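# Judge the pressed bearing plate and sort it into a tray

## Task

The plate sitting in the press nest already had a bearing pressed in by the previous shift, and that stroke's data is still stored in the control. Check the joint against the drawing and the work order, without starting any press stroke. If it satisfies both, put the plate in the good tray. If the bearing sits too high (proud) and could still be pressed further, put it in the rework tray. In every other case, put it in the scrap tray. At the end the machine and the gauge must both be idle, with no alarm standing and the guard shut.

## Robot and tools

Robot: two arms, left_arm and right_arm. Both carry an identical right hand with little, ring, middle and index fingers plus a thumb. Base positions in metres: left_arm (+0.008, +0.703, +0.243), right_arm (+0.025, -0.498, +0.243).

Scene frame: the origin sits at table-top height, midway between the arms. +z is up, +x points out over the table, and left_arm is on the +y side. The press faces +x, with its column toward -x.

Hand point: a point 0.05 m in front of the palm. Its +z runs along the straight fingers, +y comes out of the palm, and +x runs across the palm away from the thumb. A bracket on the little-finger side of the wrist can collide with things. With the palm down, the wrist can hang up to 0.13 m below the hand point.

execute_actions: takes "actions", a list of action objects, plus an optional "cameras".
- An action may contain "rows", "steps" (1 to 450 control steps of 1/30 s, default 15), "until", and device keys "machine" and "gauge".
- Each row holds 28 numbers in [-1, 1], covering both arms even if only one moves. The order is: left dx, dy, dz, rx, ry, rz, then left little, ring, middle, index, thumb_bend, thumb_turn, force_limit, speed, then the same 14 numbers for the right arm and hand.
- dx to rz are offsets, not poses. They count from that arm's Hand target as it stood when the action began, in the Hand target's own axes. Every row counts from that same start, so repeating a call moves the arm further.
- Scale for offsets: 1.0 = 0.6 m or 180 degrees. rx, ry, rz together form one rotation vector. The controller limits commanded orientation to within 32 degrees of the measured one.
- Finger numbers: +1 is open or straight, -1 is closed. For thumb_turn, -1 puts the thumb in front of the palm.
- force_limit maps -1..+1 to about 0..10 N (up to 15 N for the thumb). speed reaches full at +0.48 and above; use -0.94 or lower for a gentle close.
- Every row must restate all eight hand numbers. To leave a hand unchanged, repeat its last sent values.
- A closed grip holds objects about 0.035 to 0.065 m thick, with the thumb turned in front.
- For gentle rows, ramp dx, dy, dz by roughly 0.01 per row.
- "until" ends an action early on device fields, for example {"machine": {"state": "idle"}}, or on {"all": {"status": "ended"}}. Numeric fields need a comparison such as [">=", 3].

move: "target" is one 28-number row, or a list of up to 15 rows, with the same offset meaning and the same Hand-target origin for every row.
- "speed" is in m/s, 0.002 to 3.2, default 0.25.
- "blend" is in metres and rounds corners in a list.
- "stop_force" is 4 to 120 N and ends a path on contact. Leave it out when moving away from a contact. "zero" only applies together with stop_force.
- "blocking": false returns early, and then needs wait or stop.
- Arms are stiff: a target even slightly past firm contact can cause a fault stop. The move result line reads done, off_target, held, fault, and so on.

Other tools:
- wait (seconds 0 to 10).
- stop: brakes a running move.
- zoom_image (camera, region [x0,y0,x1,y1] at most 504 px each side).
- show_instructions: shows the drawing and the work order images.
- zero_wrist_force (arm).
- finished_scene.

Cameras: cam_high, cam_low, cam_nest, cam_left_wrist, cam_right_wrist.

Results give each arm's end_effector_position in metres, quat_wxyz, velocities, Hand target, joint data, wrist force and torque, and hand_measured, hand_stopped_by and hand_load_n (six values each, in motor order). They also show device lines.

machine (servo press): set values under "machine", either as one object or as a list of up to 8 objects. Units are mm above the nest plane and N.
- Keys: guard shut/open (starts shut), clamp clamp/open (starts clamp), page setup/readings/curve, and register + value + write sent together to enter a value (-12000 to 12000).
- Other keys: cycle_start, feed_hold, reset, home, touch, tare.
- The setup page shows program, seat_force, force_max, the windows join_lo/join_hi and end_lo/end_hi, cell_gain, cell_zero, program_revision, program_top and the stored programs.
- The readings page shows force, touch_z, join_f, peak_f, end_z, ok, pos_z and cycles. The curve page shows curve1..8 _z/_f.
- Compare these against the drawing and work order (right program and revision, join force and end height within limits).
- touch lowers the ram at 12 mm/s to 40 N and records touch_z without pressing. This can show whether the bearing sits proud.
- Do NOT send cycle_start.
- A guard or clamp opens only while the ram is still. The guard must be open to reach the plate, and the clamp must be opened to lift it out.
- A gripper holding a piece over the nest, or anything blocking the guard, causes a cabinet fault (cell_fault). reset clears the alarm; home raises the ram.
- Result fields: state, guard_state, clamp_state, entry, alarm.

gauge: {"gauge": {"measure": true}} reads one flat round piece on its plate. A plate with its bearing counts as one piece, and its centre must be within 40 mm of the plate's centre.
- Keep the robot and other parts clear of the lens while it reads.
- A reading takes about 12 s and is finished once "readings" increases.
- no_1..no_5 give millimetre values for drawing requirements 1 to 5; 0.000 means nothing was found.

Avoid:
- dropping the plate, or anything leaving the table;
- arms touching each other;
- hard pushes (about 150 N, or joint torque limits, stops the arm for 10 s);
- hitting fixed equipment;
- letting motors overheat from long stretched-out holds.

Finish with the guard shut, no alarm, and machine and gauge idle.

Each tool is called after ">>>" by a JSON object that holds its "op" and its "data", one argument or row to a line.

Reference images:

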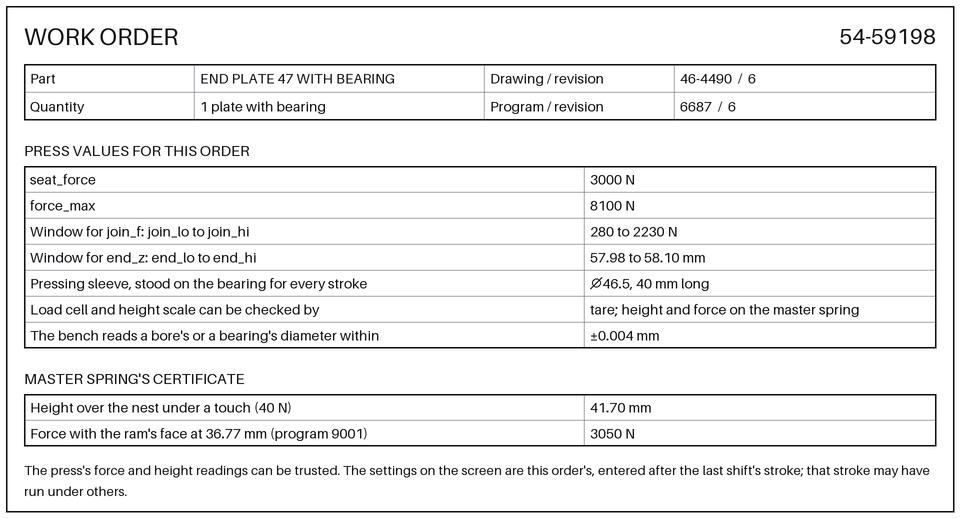

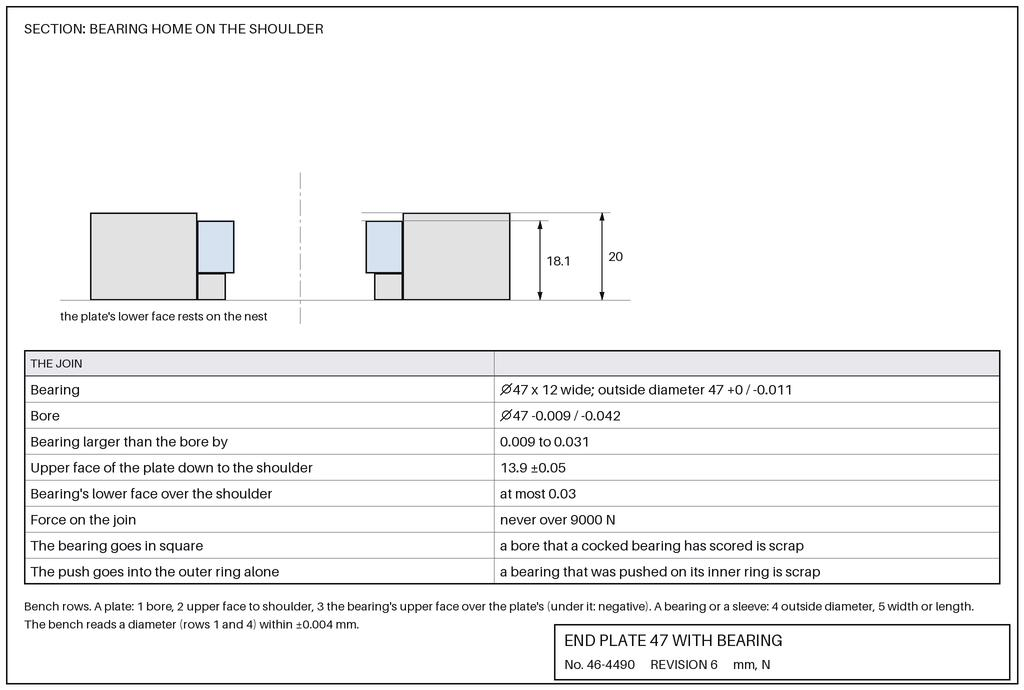

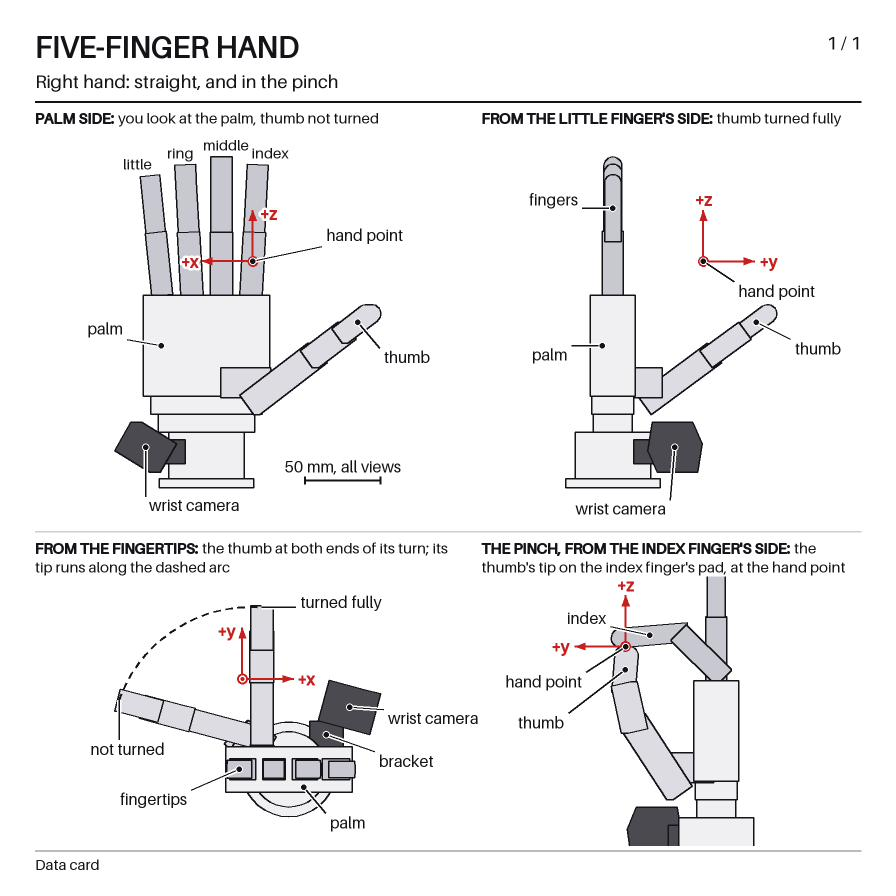

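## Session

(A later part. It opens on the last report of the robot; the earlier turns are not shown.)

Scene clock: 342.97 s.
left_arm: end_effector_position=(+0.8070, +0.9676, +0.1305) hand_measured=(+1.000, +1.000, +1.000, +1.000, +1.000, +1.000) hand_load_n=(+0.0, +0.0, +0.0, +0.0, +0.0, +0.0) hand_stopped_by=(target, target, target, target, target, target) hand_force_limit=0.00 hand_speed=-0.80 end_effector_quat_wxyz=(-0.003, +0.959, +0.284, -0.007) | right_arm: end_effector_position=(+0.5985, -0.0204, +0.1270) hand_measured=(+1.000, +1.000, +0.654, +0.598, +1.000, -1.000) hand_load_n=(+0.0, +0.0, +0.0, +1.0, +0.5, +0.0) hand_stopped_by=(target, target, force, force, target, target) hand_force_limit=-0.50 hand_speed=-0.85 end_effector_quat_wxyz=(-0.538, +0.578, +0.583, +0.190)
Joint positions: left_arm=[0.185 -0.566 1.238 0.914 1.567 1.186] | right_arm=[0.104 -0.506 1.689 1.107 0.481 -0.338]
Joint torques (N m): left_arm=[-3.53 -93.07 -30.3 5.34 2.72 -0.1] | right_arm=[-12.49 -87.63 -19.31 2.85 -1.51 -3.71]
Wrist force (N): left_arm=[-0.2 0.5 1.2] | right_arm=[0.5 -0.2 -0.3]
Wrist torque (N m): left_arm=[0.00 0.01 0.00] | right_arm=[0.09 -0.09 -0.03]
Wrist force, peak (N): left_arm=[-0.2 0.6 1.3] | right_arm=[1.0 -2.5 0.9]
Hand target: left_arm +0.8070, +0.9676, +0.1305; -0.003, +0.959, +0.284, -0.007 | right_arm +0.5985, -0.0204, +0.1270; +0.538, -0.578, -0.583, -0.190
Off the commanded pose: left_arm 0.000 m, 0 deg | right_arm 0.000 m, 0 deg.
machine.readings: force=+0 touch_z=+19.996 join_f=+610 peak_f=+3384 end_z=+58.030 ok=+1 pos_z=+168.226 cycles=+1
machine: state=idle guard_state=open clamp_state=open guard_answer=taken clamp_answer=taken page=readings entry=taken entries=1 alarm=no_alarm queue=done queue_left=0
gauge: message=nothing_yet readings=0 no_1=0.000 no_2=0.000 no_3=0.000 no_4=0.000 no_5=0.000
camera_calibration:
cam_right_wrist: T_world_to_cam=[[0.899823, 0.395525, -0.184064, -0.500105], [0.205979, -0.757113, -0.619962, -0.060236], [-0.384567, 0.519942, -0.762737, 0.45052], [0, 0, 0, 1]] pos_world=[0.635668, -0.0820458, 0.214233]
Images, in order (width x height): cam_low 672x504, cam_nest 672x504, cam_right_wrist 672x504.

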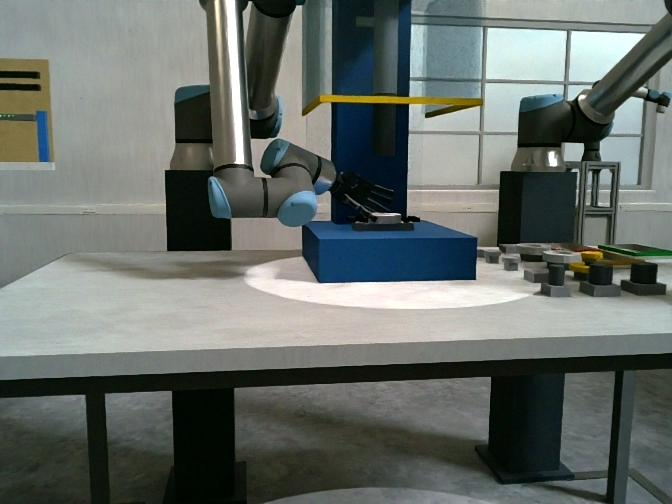

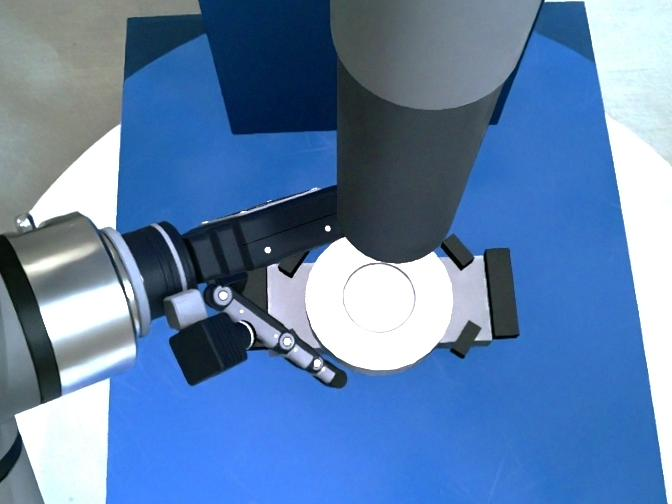

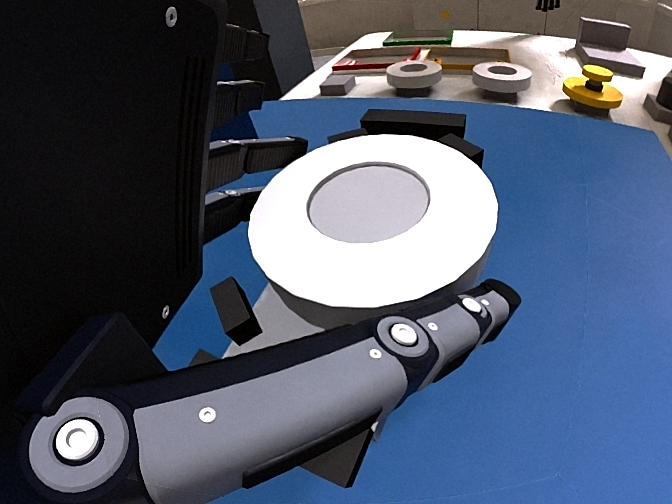

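>>> {"op": "execute_actions", "data": {
  "actions": [
    {"rows":[[0,0,0,0,0,0,1,1,1,1,1,1,0,-0.8, 0,0,0,0,0,0,1,1,0.3,0.3,1,-1,0.2,-0.88]],"steps":120}
  ],
  "cameras": ["cam_low","cam_nest","cam_right_wrist"]
}}

>>> {"op": "zoom_image", "data": {
  "camera": "cam_low",
  "region": [340, 180, 430, 250]
}}

>>> {"op": "zoom_image", "data": {
  "camera": "cam_nest",
  "region": [200, 180, 500, 460]
}}

Scene clock: 359.97 s.
left_arm: end_effector_position=(+0.8070, +0.9676, +0.1305) hand_measured=(+1.000, +1.000, +1.000, +1.000, +1.000, +1.000) hand_load_n=(+0.0, +0.0, +0.0, +0.0, -0.5, +0.0) hand_stopped_by=(target, target, target, target, target, target) hand_force_limit=0.00 hand_speed=-0.80 end_effector_quat_wxyz=(-0.003, +0.959, +0.284, -0.007) | right_arm: end_effector_position=(+0.5985, -0.0204, +0.1270) hand_measured=(+1.000, +1.000, +0.512, +0.490, +1.000, -1.000) hand_load_n=(+0.0, +0.0, +9.5, +4.0, +1.5, +1.0) hand_stopped_by=(target, target, force, force, target, target) hand_force_limit=0.20 hand_speed=-0.88 end_effector_quat_wxyz=(-0.538, +0.578, +0.583, +0.190)
Joint positions: left_arm=[0.185 -0.566 1.238 0.914 1.567 1.186] | right_arm=[0.104 -0.506 1.689 1.107 0.481 -0.338]
Joint torques (N m): left_arm=[-2.92 -93.38 -30.38 5.45 2.84 0.03] | right_arm=[-10.25 -98.48 -7.84 3.19 -2.14 -3.11]
Wrist force (N): left_arm=[-0.1 0.3 0.8] | right_arm=[2.3 -2.0 0.3]
Wrist torque (N m): left_arm=[0.00 0.00 0.00] | right_arm=[0.17 -0.01 -0.02]
Wrist force, peak (N): left_arm=[0.2 0.4 1.5] | right_arm=[3.6 -3.3 0.3]
Hand target: left_arm +0.8070, +0.9676, +0.1305; -0.003, +0.959, +0.284, -0.007 | right_arm +0.5985, -0.0204, +0.1270; +0.538, -0.578, -0.583, -0.190
Off the commanded pose: left_arm 0.000 m, 0 deg | right_arm 0.000 m, 0 deg.
machine.readings: force=+0 touch_z=+19.996 join_f=+610 peak_f=+3384 end_z=+58.030 ok=+1 pos_z=+168.226 cycles=+1
machine: state=idle guard_state=open clamp_state=open guard_answer=taken clamp_answer=taken page=readings entry=taken entries=1 alarm=no_alarm queue=done queue_left=0
gauge: message=nothing_yet readings=0 no_1=0.000 no_2=0.000 no_3=0.000 no_4=0.000 no_5=0.000
camera_calibration:
cam_right_wrist: T_world_to_cam=[[0.899823, 0.395525, -0.184064, -0.500105], [0.205979, -0.757113, -0.619962, -0.060236], [-0.384567, 0.519942, -0.762737, 0.45052], [0, 0, 0, 1]] pos_world=[0.635668, -0.0820458, 0.214233]
Images, in order (width x height): cam_low 672x504, cam_nest 672x504, cam_right_wrist 672x504.

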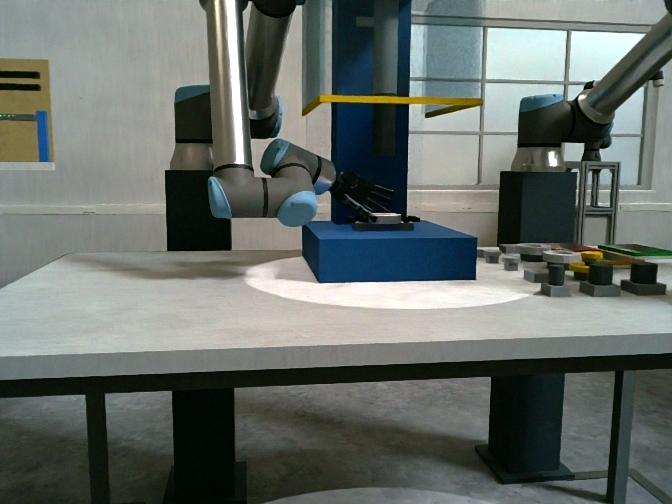

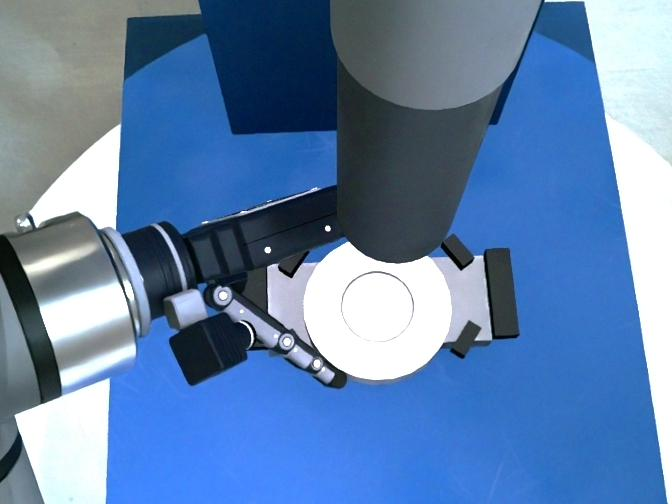

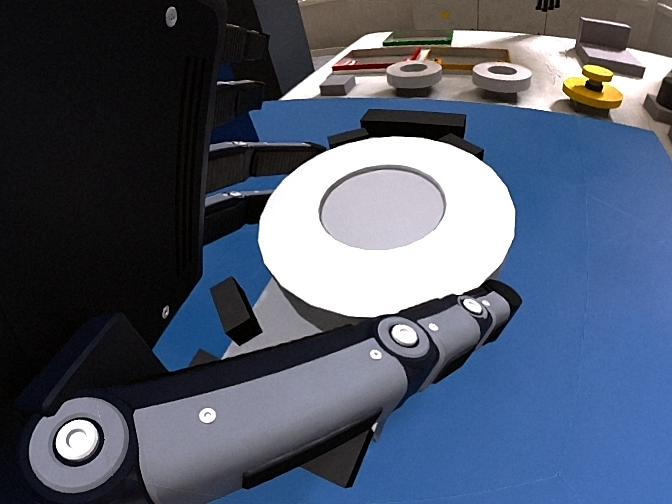

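Scaled by 5.600 from the camera's 672x504 image, which has a finer 960x720 frame.

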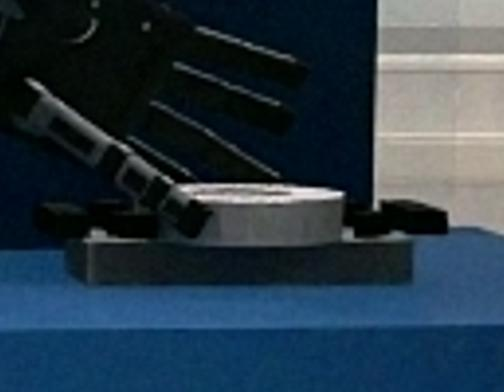

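Scaled by 1.680 from the camera's 672x504 image, which has a finer 960x720 frame.

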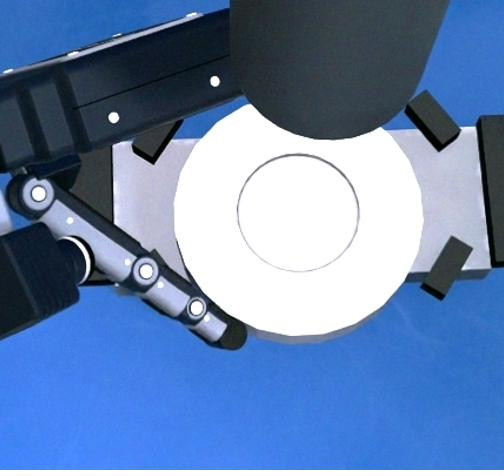

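>>> {"op": "execute_actions", "data": {
  "actions": [
    {"rows":[[0,0,0,0,0,0,1,1,1,1,1,1,0,-0.8, 0,0,0,0,0,0,1,1,0.3,0.2,1,-1,0.6,-0.88]],"steps":90}
  ]
}}

>>> {"op": "move", "data": {
  "target": [0,0,0,0,0,0,1,1,1,1,1,1,0,-0.8, 0.00565,-0.00267,-0.00232,0,0,0,1,1,0.3,0.2,1,-1,0.6,-0.88],
  "speed": 0.01,
  "cameras": ["cam_low","cam_nest","cam_right_wrist"]
}}

>>> {"op": "zoom_image", "data": {
  "camera": "cam_low",
  "region": [340, 180, 430, 250]
}}

Scene clock: 374.57 s.
left_arm: end_effector_position=(+0.8070, +0.9676, +0.1305) hand_measured=(+1.000, +1.000, +1.000, +1.000, +1.000, +1.000) hand_load_n=(+0.0, +0.0, +0.0, +0.0, +0.0, +0.0) hand_stopped_by=(target, target, target, target, target, target) hand_force_limit=0.00 hand_speed=-0.80 end_effector_quat_wxyz=(-0.003, +0.959, +0.284, -0.007) | right_arm: end_effector_position=(+0.5985, -0.0204, +0.1270) hand_measured=(+1.000, +1.000, +0.512, +0.480, +1.000, -1.000) hand_load_n=(+0.0, +0.0, +7.5, +9.0, +2.5, +1.0) hand_stopped_by=(target, target, force, force, target, target) hand_force_limit=0.60 hand_speed=-0.88 end_effector_quat_wxyz=(-0.538, +0.578, +0.583, +0.190)
Joint positions: left_arm=[0.185 -0.566 1.238 0.914 1.567 1.186] | right_arm=[0.104 -0.506 1.689 1.107 0.481 -0.338]
Joint torques (N m): left_arm=[-3.65 -92.92 -30.17 5.41 2.63 -0.11] | right_arm=[-12.28 -83.22 -9.2 2.92 -2.03 -2.51]
Wrist force (N): left_arm=[0.3 0.2 0.7] | right_arm=[3.5 -2.6 -0.2]
Wrist torque (N m): left_arm=[-0.01 -0.06 0.02] | right_arm=[0.21 0.09 0.00]
Wrist force, peak (N): left_arm=[-0.1 0.4 1.4] | right_arm=[4.2 -2.9 -0.5]
Hand target: left_arm +0.8070, +0.9676, +0.1305; -0.003, +0.959, +0.284, -0.007 | right_arm +0.5985, -0.0204, +0.1270; +0.538, -0.578, -0.583, -0.190
Off the commanded pose: left_arm 0.000 m, 0 deg | right_arm 0.000 m, 0 deg.
machine.readings: force=+0 touch_z=+19.996 join_f=+610 peak_f=+3384 end_z=+58.030 ok=+1 pos_z=+168.226 cycles=+1
machine: state=idle guard_state=open clamp_state=open guard_answer=taken clamp_answer=taken page=readings entry=taken entries=1 alarm=no_alarm queue=done queue_left=0
gauge: message=nothing_yet readings=0 no_1=0.000 no_2=0.000 no_3=0.000 no_4=0.000 no_5=0.000

Scene clock: 375.27 s.
left_arm: end_effector_position=(+0.8070, +0.9676, +0.1305) hand_measured=(+1.000, +1.000, +1.000, +1.000, +1.000, +1.000) hand_load_n=(+0.0, +0.0, +0.0, +0.0, +0.0, +0.0) hand_stopped_by=(target, target, target, target, target, target) hand_force_limit=0.00 hand_speed=-0.80 end_effector_quat_wxyz=(-0.003, +0.959, +0.284, -0.007) | right_arm: end_effector_position=(+0.5985, -0.0204, +0.1311) hand_measured=(+1.000, +1.000, +0.512, +0.480, +1.000, -1.000) hand_load_n=(+0.0, +0.0, +5.0, +7.5, +2.5, +3.5) hand_stopped_by=(target, target, force, force, target, target) hand_force_limit=0.60 hand_speed=-0.88 end_effector_quat_wxyz=(-0.538, +0.578, +0.583, +0.190)
Joint positions: left_arm=[0.185 -0.566 1.238 0.914 1.567 1.186] | right_arm=[0.104 -0.512 1.691 1.111 0.481 -0.338]
Joint torques (N m): left_arm=[-3.24 -93.16 -30.15 5.33 2.78 -0.22] | right_arm=[-10.11 -92.36 -3.89 5.54 -1.78 -2.15]
Wrist force (N): left_arm=[0.0 0.3 0.9] | right_arm=[-2.5 1.9 0.7]
Wrist torque (N m): left_arm=[0.00 -0.03 0.01] | right_arm=[0.03 -0.20 0.05]
Wrist force, peak (N): left_arm=[0.0 0.8 1.1] | right_arm=[4.1 -2.9 -0.6]
Hand target: left_arm +0.8070, +0.9676, +0.1305; -0.003, +0.959, +0.284, -0.007 | right_arm +0.5985, -0.0204, +0.1310; +0.538, -0.578, -0.583, -0.190
Off the commanded pose: left_arm 0.000 m, 0 deg | right_arm 0.000 m, 0 deg.
machine.readings: force=+0 touch_z=+19.996 join_f=+610 peak_f=+3384 end_z=+58.030 ok=+1 pos_z=+168.226 cycles=+1
machine: state=idle guard_state=open clamp_state=open guard_answer=taken clamp_answer=taken page=readings entry=taken entries=1 alarm=no_alarm queue=done queue_left=0
gauge: message=nothing_yet readings=0 no_1=0.000 no_2=0.000 no_3=0.000 no_4=0.000 no_5=0.000
move: done
camera_calibration:
cam_right_wrist: T_world_to_cam=[[0.899823, 0.395525, -0.184064, -0.49935], [0.205979, -0.757113, -0.619962, -0.0576942], [-0.384567, 0.519942, -0.762737, 0.453647], [0, 0, 0, 1]] pos_world=[0.635668, -0.0820458, 0.218333]
Images, in order (width x height): cam_low 672x504, cam_nest 672x504, cam_right_wrist 672x504.

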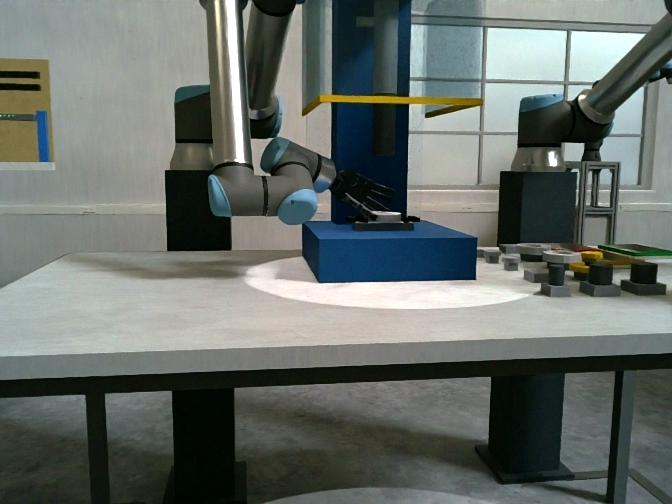

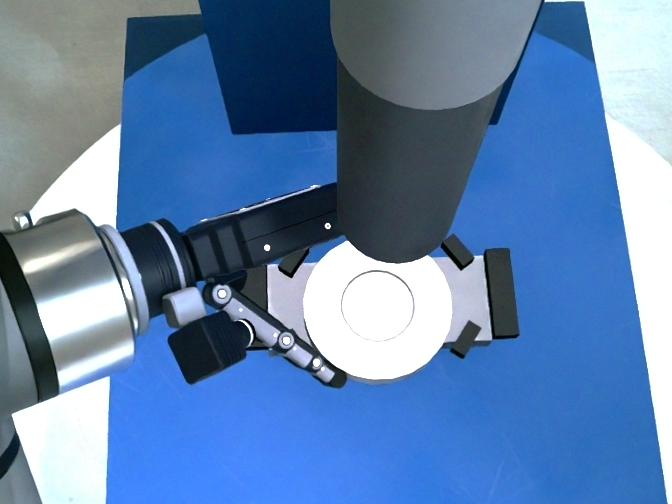

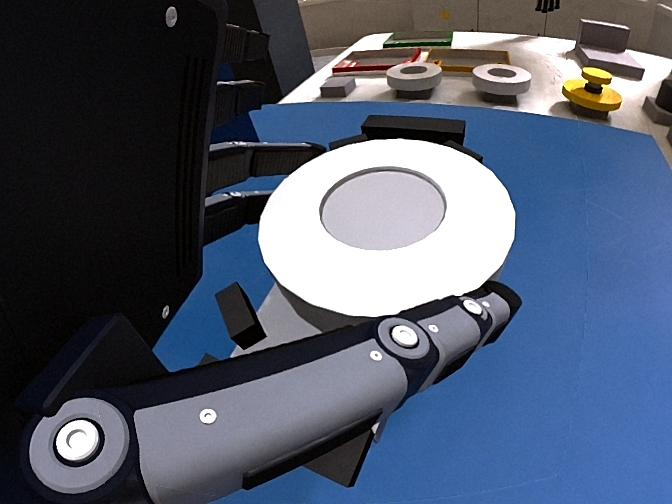

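Scaled by 5.600 from the camera's 672x504 image, which has a finer 960x720 frame.

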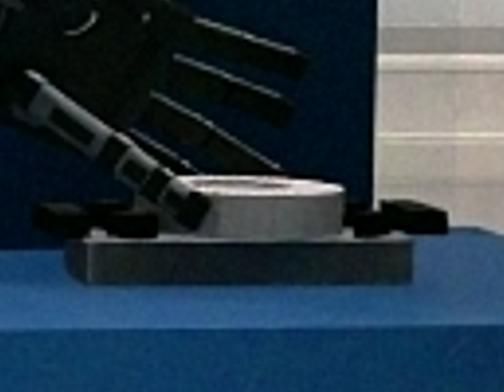

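>>> {"op": "move", "data": {
  "target": [
    [0,0,0,0,0,0,1,1,1,1,1,1,0,-0.8, 0.0226,-0.0107,-0.0093,0,0,0,1,1,0.3,0.2,1,-1,0.6,-0.88],
    [0,0,0,0,0,0,1,1,1,1,1,1,0,-0.8, 0.0097,0.054,-0.1297,0,0,0,1,1,0.3,0.2,1,-1,0.6,-0.88]
  ],
  "speed": [0.02,0.05],
  "blend": [0,0],
  "cameras": ["cam_low","cam_nest","cam_right_wrist"]
}}

Scene clock: 407.97 s.
left_arm: end_effector_position=(+0.8070, +0.9676, +0.1305) hand_measured=(+1.000, +1.000, +1.000, +1.000, +1.000, +1.000) hand_load_n=(+0.0, +0.0, +0.0, +0.0, +0.0, +0.0) hand_stopped_by=(target, target, target, target, target, target) hand_force_limit=0.00 hand_speed=-0.80 end_effector_quat_wxyz=(-0.003, +0.959, +0.284, -0.007) | right_arm: end_effector_position=(+0.6603, -0.0751, +0.1501) hand_measured=(+1.000, +1.000, +0.512, +0.480, +1.000, -1.000) hand_load_n=(+0.0, +0.0, +5.0, +8.0, +2.5, +3.5) hand_stopped_by=(target, target, force, force, target, target) hand_force_limit=0.60 hand_speed=-0.88 end_effector_quat_wxyz=(-0.538, +0.578, +0.583, +0.190)
Joint positions: left_arm=[0.185 -0.566 1.238 0.914 1.567 1.186] | right_arm=[0.017 -0.504 1.624 1.28 0.542 -0.464]
Joint torques (N m): left_arm=[-3.03 -93.39 -30.43 5.4 2.78 -0.07] | right_arm=[10.16 -108.42 -4.2 1.06 -3.76 3.31]
Wrist force (N): left_arm=[-0.1 0.3 0.8] | right_arm=[-2.9 2.0 0.7]
Wrist torque (N m): left_arm=[-0.01 0.00 -0.01] | right_arm=[0.05 -0.13 0.18]
Wrist force, peak (N): left_arm=[-0.1 0.3 1.5] | right_arm=[-3.1 2.6 -0.2]
Hand target: left_arm +0.8070, +0.9676, +0.1305; -0.003, +0.959, +0.284, -0.007 | right_arm +0.6602, -0.0749, +0.1501; +0.538, -0.578, -0.583, -0.190
Off the commanded pose: left_arm 0.000 m, 0 deg | right_arm 0.000 m, 0 deg.
machine.readings: force=+0 touch_z=+19.996 join_f=+610 peak_f=+3384 end_z=+58.030 ok=+1 pos_z=+168.226 cycles=+1
machine: state=idle guard_state=open clamp_state=open guard_answer=taken clamp_answer=taken page=readings entry=taken entries=1 alarm=no_alarm queue=done queue_left=0
gauge: message=nothing_yet readings=0 no_1=0.000 no_2=0.000 no_3=0.000 no_4=0.000 no_5=0.000
move: done
camera_calibration:
cam_right_wrist: T_world_to_cam=[[0.899829, 0.395601, -0.183868, -0.529926], [0.20617, -0.757085, -0.619932, -0.100183], [-0.384449, 0.519925, -0.762809, 0.520149], [0, 0, 0, 1]] pos_world=[0.697468, -0.136646, 0.237232]
Images, in order (width x height): cam_low 672x504, cam_nest 672x504, cam_right_wrist 672x504.

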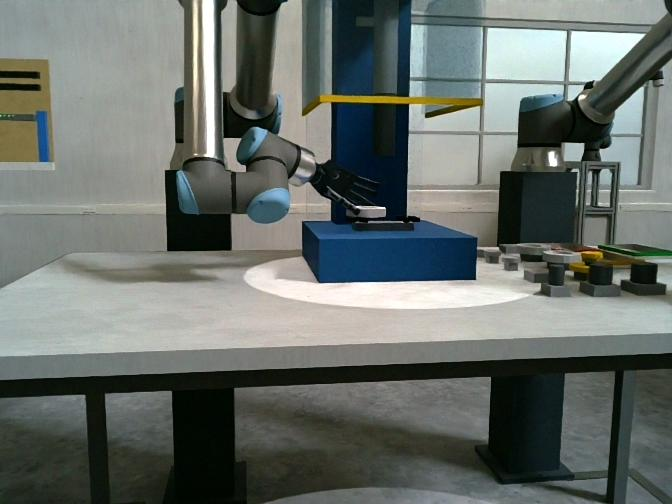

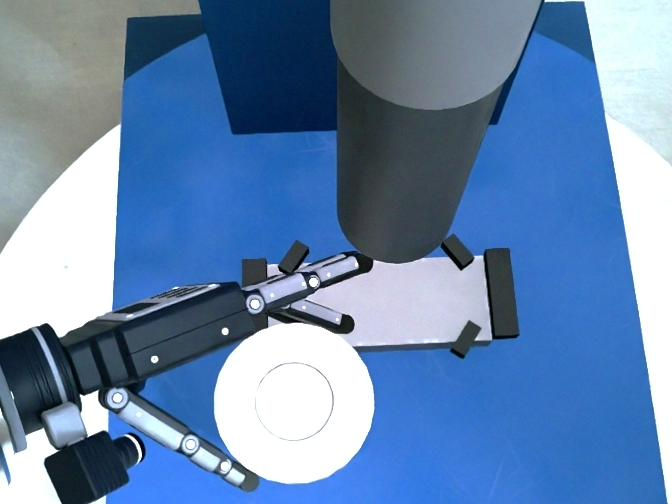

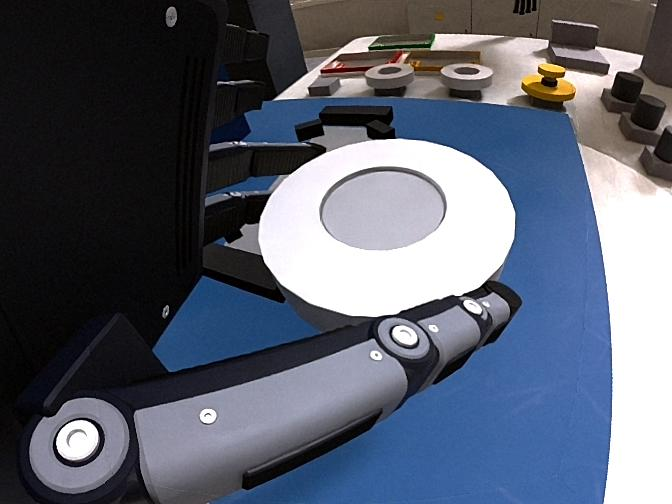

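>>> {"op": "move", "data": {
  "target": [0,0,0,0,0,0,1,1,1,1,1,1,0,-0.8,-0.0108,0.1456,-0.2653,0,0,0,1,1,0.3,0.2,1,-1,0.6,-0.88],
  "speed": 0.15,
  "cameras": ["cam_high","cam_right_wrist"]
}}

Scene clock: 440.23 s.
left_arm: end_effector_position=(+0.8070, +0.9676, +0.1305) hand_measured=(+1.000, +1.000, +1.000, +1.000, +1.000, +1.000) hand_load_n=(+0.0, +0.0, +0.0, +0.0, +0.0, +0.0) hand_stopped_by=(target, target, target, target, target, target) hand_force_limit=0.00 hand_speed=-0.80 end_effector_quat_wxyz=(-0.003, +0.959, +0.284, -0.007) | right_arm: end_effector_position=(+0.8003, -0.1897, +0.1650) hand_measured=(+1.000, +1.000, +0.512, +0.480, +1.000, -1.000) hand_load_n=(+0.0, +0.0, +5.0, +7.5, +2.5, +3.5) hand_stopped_by=(target, target, force, force, target, target) hand_force_limit=0.60 hand_speed=-0.88 end_effector_quat_wxyz=(-0.538, +0.578, +0.583, +0.190)
Joint positions: left_arm=[0.185 -0.566 1.238 0.914 1.567 1.186] | right_arm=[-0.126 -0.421 1.368 1.585 0.654 -0.623]
Joint torques (N m): left_arm=[-3.18 -93.34 -30.4 5.28 2.84 -0.08] | right_arm=[8.46 -120.84 -15.9 3.06 -3.36 2.71]
Wrist force (N): left_arm=[0.1 0.2 1.0] | right_arm=[-3.0 2.2 0.9]
Wrist torque (N m): left_arm=[-0.02 -0.03 0.01] | right_arm=[0.08 -0.14 0.15]
Wrist force, peak (N): left_arm=[-0.2 0.2 1.6] | right_arm=[-2.6 0.5 4.2]
Hand target: left_arm +0.8070, +0.9676, +0.1305; -0.003, +0.959, +0.284, -0.007 | right_arm +0.8003, -0.1897, +0.1651; +0.538, -0.578, -0.583, -0.190
Off the commanded pose: left_arm 0.000 m, 0 deg | right_arm 0.000 m, 0 deg.
machine.readings: force=+0 touch_z=+19.996 join_f=+610 peak_f=+3384 end_z=+58.030 ok=+1 pos_z=+168.226 cycles=+1
machine: state=idle guard_state=open clamp_state=open guard_answer=taken clamp_answer=taken page=readings entry=taken entries=1 alarm=no_alarm queue=done queue_left=0
gauge: message=nothing_yet readings=0 no_1=0.000 no_2=0.000 no_3=0.000 no_4=0.000 no_5=0.000
move: done
camera_calibration:
cam_right_wrist: T_world_to_cam=[[0.89984, 0.395544, -0.18394, -0.607683], [0.206065, -0.757088, -0.619963, -0.206469], [-0.384481, 0.519964, -0.762766, 0.645037], [0, 0, 0, 1]] pos_world=[0.837368, -0.251346, 0.252232]
Images, in order (width x height): cam_high 672x504, cam_right_wrist 672x504.

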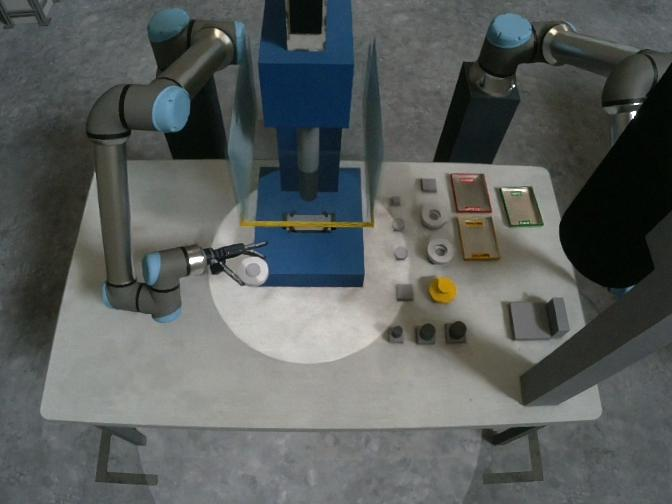

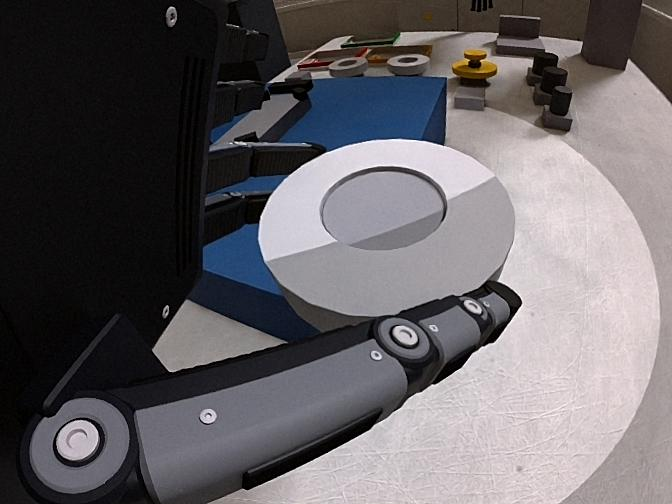

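>>> {"op": "zoom_image", "data": {
  "camera": "cam_right_wrist",
  "region": [240, 120, 540, 340]
}}

>>> {"op": "zoom_image", "data": {
  "camera": "cam_high",
  "region": [370, 160, 590, 360]
}}

Scaled by 1.680 from the camera's 672x504 image, which has a finer 960x720 frame.

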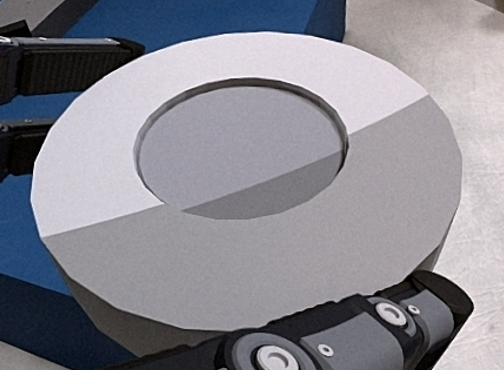

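Scaled by 2.291 from the camera's 672x504 image, which has a finer 960x720 frame.

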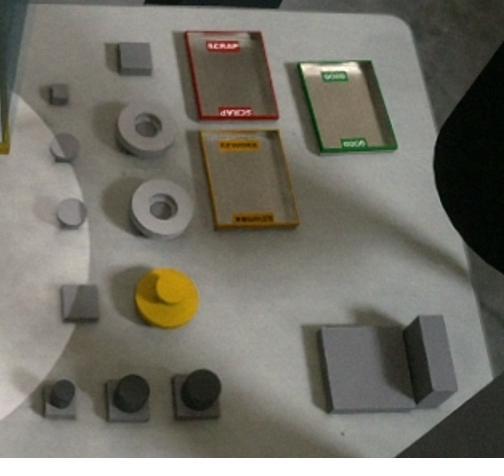

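>>> {"op": "move", "data": {
  "target": [0,0,0,0,0,0,1,1,1,1,1,1,0,-0.8,0.2432,0.4207,0.1092,-0.1131,0.0533,0.0463,1,1,0.3,0.2,1,-1,0.6,-0.88],
  "speed": 0.15,
  "cameras": ["cam_high","cam_low"]
}}

Scene clock: 462.53 s.
left_arm: end_effector_position=(+0.8070, +0.9676, +0.1305) hand_measured=(+1.000, +1.000, +1.000, +1.000, +1.000, +1.000) hand_load_n=(+0.0, +0.0, +0.0, +0.0, +0.0, +0.0) hand_stopped_by=(target, target, target, target, target, target) hand_force_limit=0.00 hand_speed=-0.80 end_effector_quat_wxyz=(-0.003, +0.959, +0.284, -0.007) | right_arm: end_effector_position=(+1.0314, -0.0003, +0.1648) hand_measured=(+1.000, +1.000, +0.512, +0.480, +1.000, -1.000) hand_load_n=(+0.0, +0.0, +5.0, +8.0, +2.5, +3.5) hand_stopped_by=(target, target, force, force, target, target) hand_force_limit=0.60 hand_speed=-0.88 end_effector_quat_wxyz=(-0.487, +0.687, +0.450, +0.298)
Joint positions: left_arm=[0.185 -0.566 1.238 0.914 1.567 1.186] | right_arm=[0.078 -0.246 0.689 0.964 0.361 0.616]
Joint torques (N m): left_arm=[-3.52 -93.97 -30.09 5.74 2.9 -0.16] | right_arm=[-16.09 -119.21 -50.75 5.38 -4.51 -0.19]
Wrist force (N): left_arm=[-0.1 0.3 1.1] | right_arm=[-2.7 1.9 0.8]
Wrist torque (N m): left_arm=[-0.02 0.00 0.00] | right_arm=[0.01 -0.17 0.19]
Wrist force, peak (N): left_arm=[0.1 0.4 1.5] | right_arm=[-4.1 1.8 0.3]
Hand target: left_arm +0.8070, +0.9676, +0.1305; -0.003, +0.959, +0.284, -0.007 | right_arm +1.0315, -0.0004, +0.1649; -0.487, +0.687, +0.450, +0.298
Off the commanded pose: left_arm 0.000 m, 0 deg | right_arm 0.000 m, 0 deg.
machine.readings: force=+0 touch_z=+19.996 join_f=+610 peak_f=+3384 end_z=+58.030 ok=+1 pos_z=+168.226 cycles=+1
machine: state=idle guard_state=open clamp_state=open guard_answer=taken clamp_answer=taken page=readings entry=taken entries=1 alarm=no_alarm queue=done queue_left=0
gauge: message=nothing_yet readings=0 no_1=0.000 no_2=0.000 no_3=0.000 no_4=0.000 no_5=0.000
move: done
Images, in order (width x height): cam_high 672x504, cam_low 672x504.

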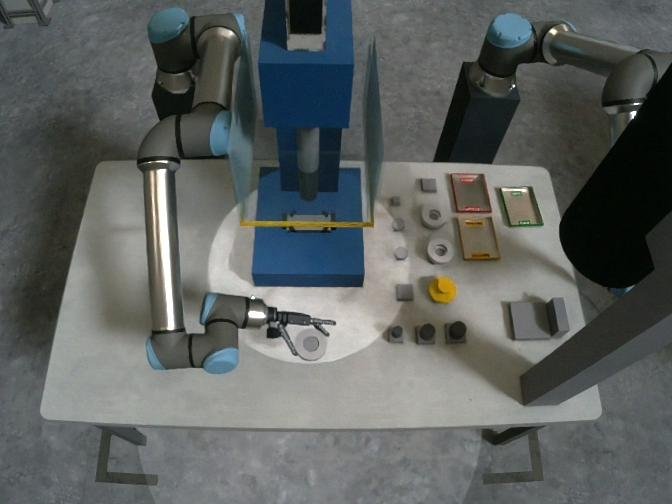

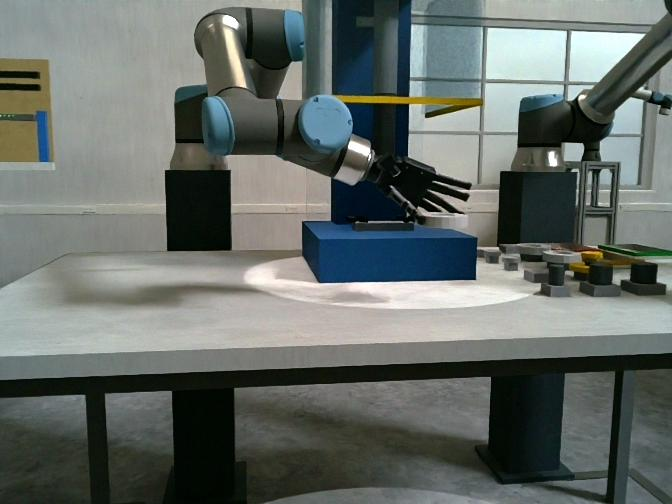

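>>> {"op": "move", "data": {
  "target": [0,0,0,0,0,0,1,1,1,1,1,1,0,-0.8,-0.1767,0.0834,0.0724,0,0,0,1,1,0.3,0.2,1,-1,0.6,-0.88],
  "speed": 0.12
}}

>>> {"op": "move", "data": {
  "target": [0,0,0,0,0,0,1,1,1,1,1,1,0,-0.8,-0.0565,0.0267,0.0232,0,0,0,1,1,0.3,0.2,1,-1,0.6,-0.88],
  "speed": 0.012,
  "stop_force": 6,
  "cameras": ["cam_high","cam_right_wrist"]
}}

Scene clock: 478.50 s.
left_arm: end_effector_position=(+0.8070, +0.9676, +0.1305) hand_measured=(+1.000, +1.000, +1.000, +1.000, +1.000, +1.000) hand_load_n=(+0.0, +0.0, +0.0, +0.0, +0.0, +0.0) hand_stopped_by=(target, target, target, target, target, target) hand_force_limit=0.00 hand_speed=-0.80 end_effector_quat_wxyz=(-0.003, +0.959, +0.284, -0.007) | right_arm: end_effector_position=(+1.0317, -0.0006, +0.0400) hand_measured=(+1.000, +1.000, +0.512, +0.480, +1.000, -1.000) hand_load_n=(+0.0, +0.0, +5.0, +8.0, +2.5, +3.5) hand_stopped_by=(target, target, force, force, target, target) hand_force_limit=0.60 hand_speed=-0.88 end_effector_quat_wxyz=(-0.487, +0.687, +0.450, +0.298) end_effector_velocity=(+0.001, +0.000, +0.004) end_effector_angular_velocity=(+0.000, -0.003, +0.000)
Joint positions: left_arm=[0.185 -0.566 1.238 0.914 1.567 1.186] | right_arm=[0.077 -0.091 0.594 0.903 0.361 0.615]
Joint velocities: left_arm=[within noise] | right_arm=[0 -0.005 0.004 -0.001 0 -0.001]
Joint torques (N m): left_arm=[-2.4 -92.55 -30.36 5.77 2.83 -0.17] | right_arm=[-2.28 -140.14 -24.54 6.71 -4.2 -4.04]
Wrist force (N): left_arm=[-0.2 0.3 0.8] | right_arm=[-2.8 2.0 0.1]
Wrist torque (N m): left_arm=[0.00 0.01 0.00] | right_arm=[0.09 -0.13 0.22]
Wrist force, peak (N): left_arm=[0.2 0.1 1.6] | right_arm=[-5.1 2.6 1.2]
Hand target: left_arm +0.8070, +0.9676, +0.1305; -0.003, +0.959, +0.284, -0.007 | right_arm +1.0315, -0.0005, +0.0398; -0.487, +0.687, +0.450, +0.298
Off the commanded pose: left_arm 0.000 m, 0 deg | right_arm 0.000 m, 0 deg.
machine.readings: force=+0 touch_z=+19.996 join_f=+610 peak_f=+3384 end_z=+58.030 ok=+1 pos_z=+168.226 cycles=+1
machine: state=idle guard_state=open clamp_state=open guard_answer=taken clamp_answer=taken page=readings entry=taken entries=1 alarm=no_alarm queue=done queue_left=0
gauge: message=nothing_yet readings=0 no_1=0.000 no_2=0.000 no_3=0.000 no_4=0.000 no_5=0.000
move: done

Scene clock: 481.20 s.
left_arm: end_effector_position=(+0.8070, +0.9676, +0.1305) hand_measured=(+1.000, +1.000, +1.000, +1.000, +1.000, +1.000) hand_load_n=(+0.0, -0.5, +0.0, +0.0, +0.0, +0.0) hand_stopped_by=(target, target, target, target, target, target) hand_force_limit=0.00 hand_speed=-0.80 end_effector_quat_wxyz=(-0.003, +0.959, +0.284, -0.007) | right_arm: end_effector_position=(+1.0316, -0.0005, +0.0185) hand_measured=(+1.000, +1.000, +0.512, +0.480, +1.000, -1.000) hand_load_n=(+0.0, +0.0, +5.0, +8.5, +2.5, +3.5) hand_stopped_by=(target, target, force, force, target, target) hand_force_limit=0.60 hand_speed=-0.88 end_effector_quat_wxyz=(-0.487, +0.687, +0.450, +0.298)
Joint positions: left_arm=[0.185 -0.566 1.238 0.914 1.567 1.186] | right_arm=[0.077 -0.06 0.569 0.898 0.361 0.615]
Joint torques (N m): left_arm=[-3.32 -94.06 -30.31 5.89 2.65 -0.15] | right_arm=[10.02 -135.04 -22.33 4.09 1.09 -3.19]
Wrist force (N): left_arm=[-0.1 0.4 1.0] | right_arm=[0.8 0.1 -1.6]
Wrist torque (N m): left_arm=[0.00 0.00 0.00] | right_arm=[0.25 0.14 0.30]
Wrist force, peak (N): left_arm=[0.3 0.3 1.5] | right_arm=[3.9 -2.7 -5.1]
Hand target: left_arm +0.8070, +0.9676, +0.1305; -0.003, +0.959, +0.284, -0.007 | right_arm +1.0316, -0.0005, +0.0185; -0.487, +0.687, +0.450, +0.298 (not the last commanded pose)
Off the commanded pose: left_arm 0.000 m, 0 deg | right_arm 0.019 m, 0 deg.
machine.readings: force=+0 touch_z=+19.996 join_f=+610 peak_f=+3384 end_z=+58.030 ok=+1 pos_z=+168.226 cycles=+1
machine: state=idle guard_state=open clamp_state=open guard_answer=taken clamp_answer=taken page=readings entry=taken entries=1 alarm=no_alarm queue=done queue_left=0
gauge: message=nothing_yet readings=0 no_1=0.000 no_2=0.000 no_3=0.000 no_4=0.000 no_5=0.000
move: contact (right_arm)
camera_calibration:
cam_right_wrist: T_world_to_cam=[[0.983015, -0.00466047, -0.183464, -1.00369], [-0.119372, -0.775545, -0.619904, 0.134015], [-0.139395, 0.631275, -0.762929, 0.271053], [0, 0, 0, 1]] pos_world=[1.04043, -0.071852, 0.105729]
Images, in order (width x height): cam_high 672x504, cam_right_wrist 672x504.

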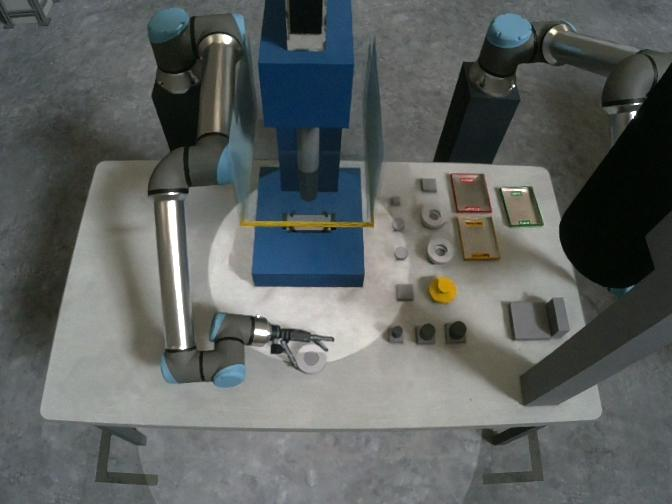

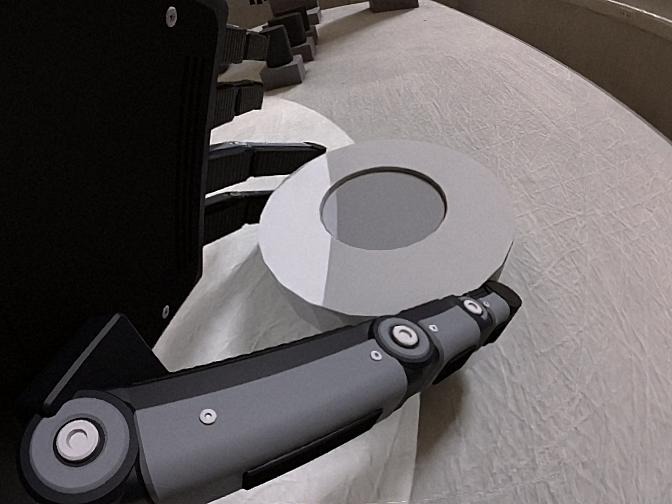

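>>> {"op": "execute_actions", "data": {
  "actions": [
    {"rows":[[0,0,0,0,0,0,1,1,1,1,1,1,0,-0.8,0,0,0,0,0,0,1,1,0.7,0.7,1,-1,0.6,-0.8]],"steps":90},
    {"rows":[[0,0,0,0,0,0,1,1,1,1,1,1,0,-0.8,0,0,0,0,0,0,1,1,1,1,1,-1,0.6,-0.5]],"steps":60}
  ],
  "cameras": ["cam_right_wrist"]
}}

Scene clock: 495.17 s.
left_arm: end_effector_position=(+0.8070, +0.9676, +0.1305) hand_measured=(+1.000, +1.000, +1.000, +1.000, +1.000, +1.000) hand_load_n=(+0.0, +0.0, +0.0, +0.0, +0.0, +0.0) hand_stopped_by=(target, target, target, target, target, target) hand_force_limit=0.00 hand_speed=-0.80 end_effector_quat_wxyz=(-0.003, +0.959, +0.284, -0.007) | right_arm: end_effector_position=(+1.0316, -0.0005, +0.0185) hand_measured=(+1.000, +1.000, +1.000, +1.000, +1.000, -1.000) hand_load_n=(+0.0, +0.0, +0.0, +0.0, +0.0, +0.0) hand_stopped_by=(target, target, target, target, target, target) hand_force_limit=0.60 hand_speed=-0.50 end_effector_quat_wxyz=(-0.487, +0.687, +0.450, +0.298)
Joint positions: left_arm=[0.185 -0.566 1.238 0.914 1.567 1.186] | right_arm=[0.077 -0.06 0.569 0.898 0.361 0.615]
Joint torques (N m): left_arm=[-2.49 -93.55 -30.68 5.75 2.84 -0.32] | right_arm=[-3.2 -115.81 -24.22 4.25 -3.28 0.68]
Wrist force (N): left_arm=[-0.1 0.3 1.1] | right_arm=[0.2 0.5 -0.8]
Wrist torque (N m): left_arm=[-0.02 -0.01 0.00] | right_arm=[0.06 -0.05 0.12]
Wrist force, peak (N): left_arm=[0.4 0.3 1.7] | right_arm=[3.2 0.0 -2.6]
Hand target: left_arm +0.8070, +0.9676, +0.1305; -0.003, +0.959, +0.284, -0.007 | right_arm +1.0316, -0.0005, +0.0185; -0.487, +0.687, +0.450, +0.298
Off the commanded pose: left_arm 0.000 m, 0 deg | right_arm 0.000 m, 0 deg.
machine.readings: force=+0 touch_z=+19.996 join_f=+610 peak_f=+3384 end_z=+58.030 ok=+1 pos_z=+168.226 cycles=+1
machine: state=idle guard_state=open clamp_state=open guard_answer=taken clamp_answer=taken page=readings entry=taken entries=1 alarm=no_alarm queue=done queue_left=0
gauge: message=nothing_yet readings=0 no_1=0.000 no_2=0.000 no_3=0.000 no_4=0.000 no_5=0.000
camera_calibration:
cam_right_wrist: T_world_to_cam=[[0.983013, -0.00467503, -0.183476, -1.00369], [-0.119391, -0.775545, -0.6199, 0.133957], [-0.139396, 0.631275, -0.762929, 0.271117], [0, 0, 0, 1]] pos_world=[1.04043, -0.0719519, 0.105729]
Images, in order (width x height): cam_right_wrist 672x504.

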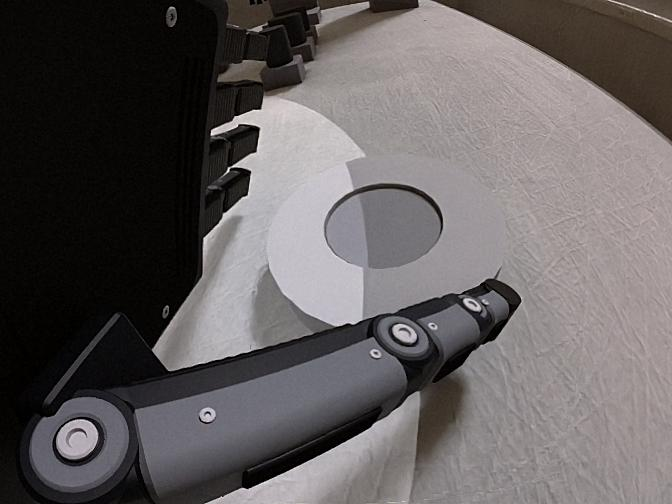

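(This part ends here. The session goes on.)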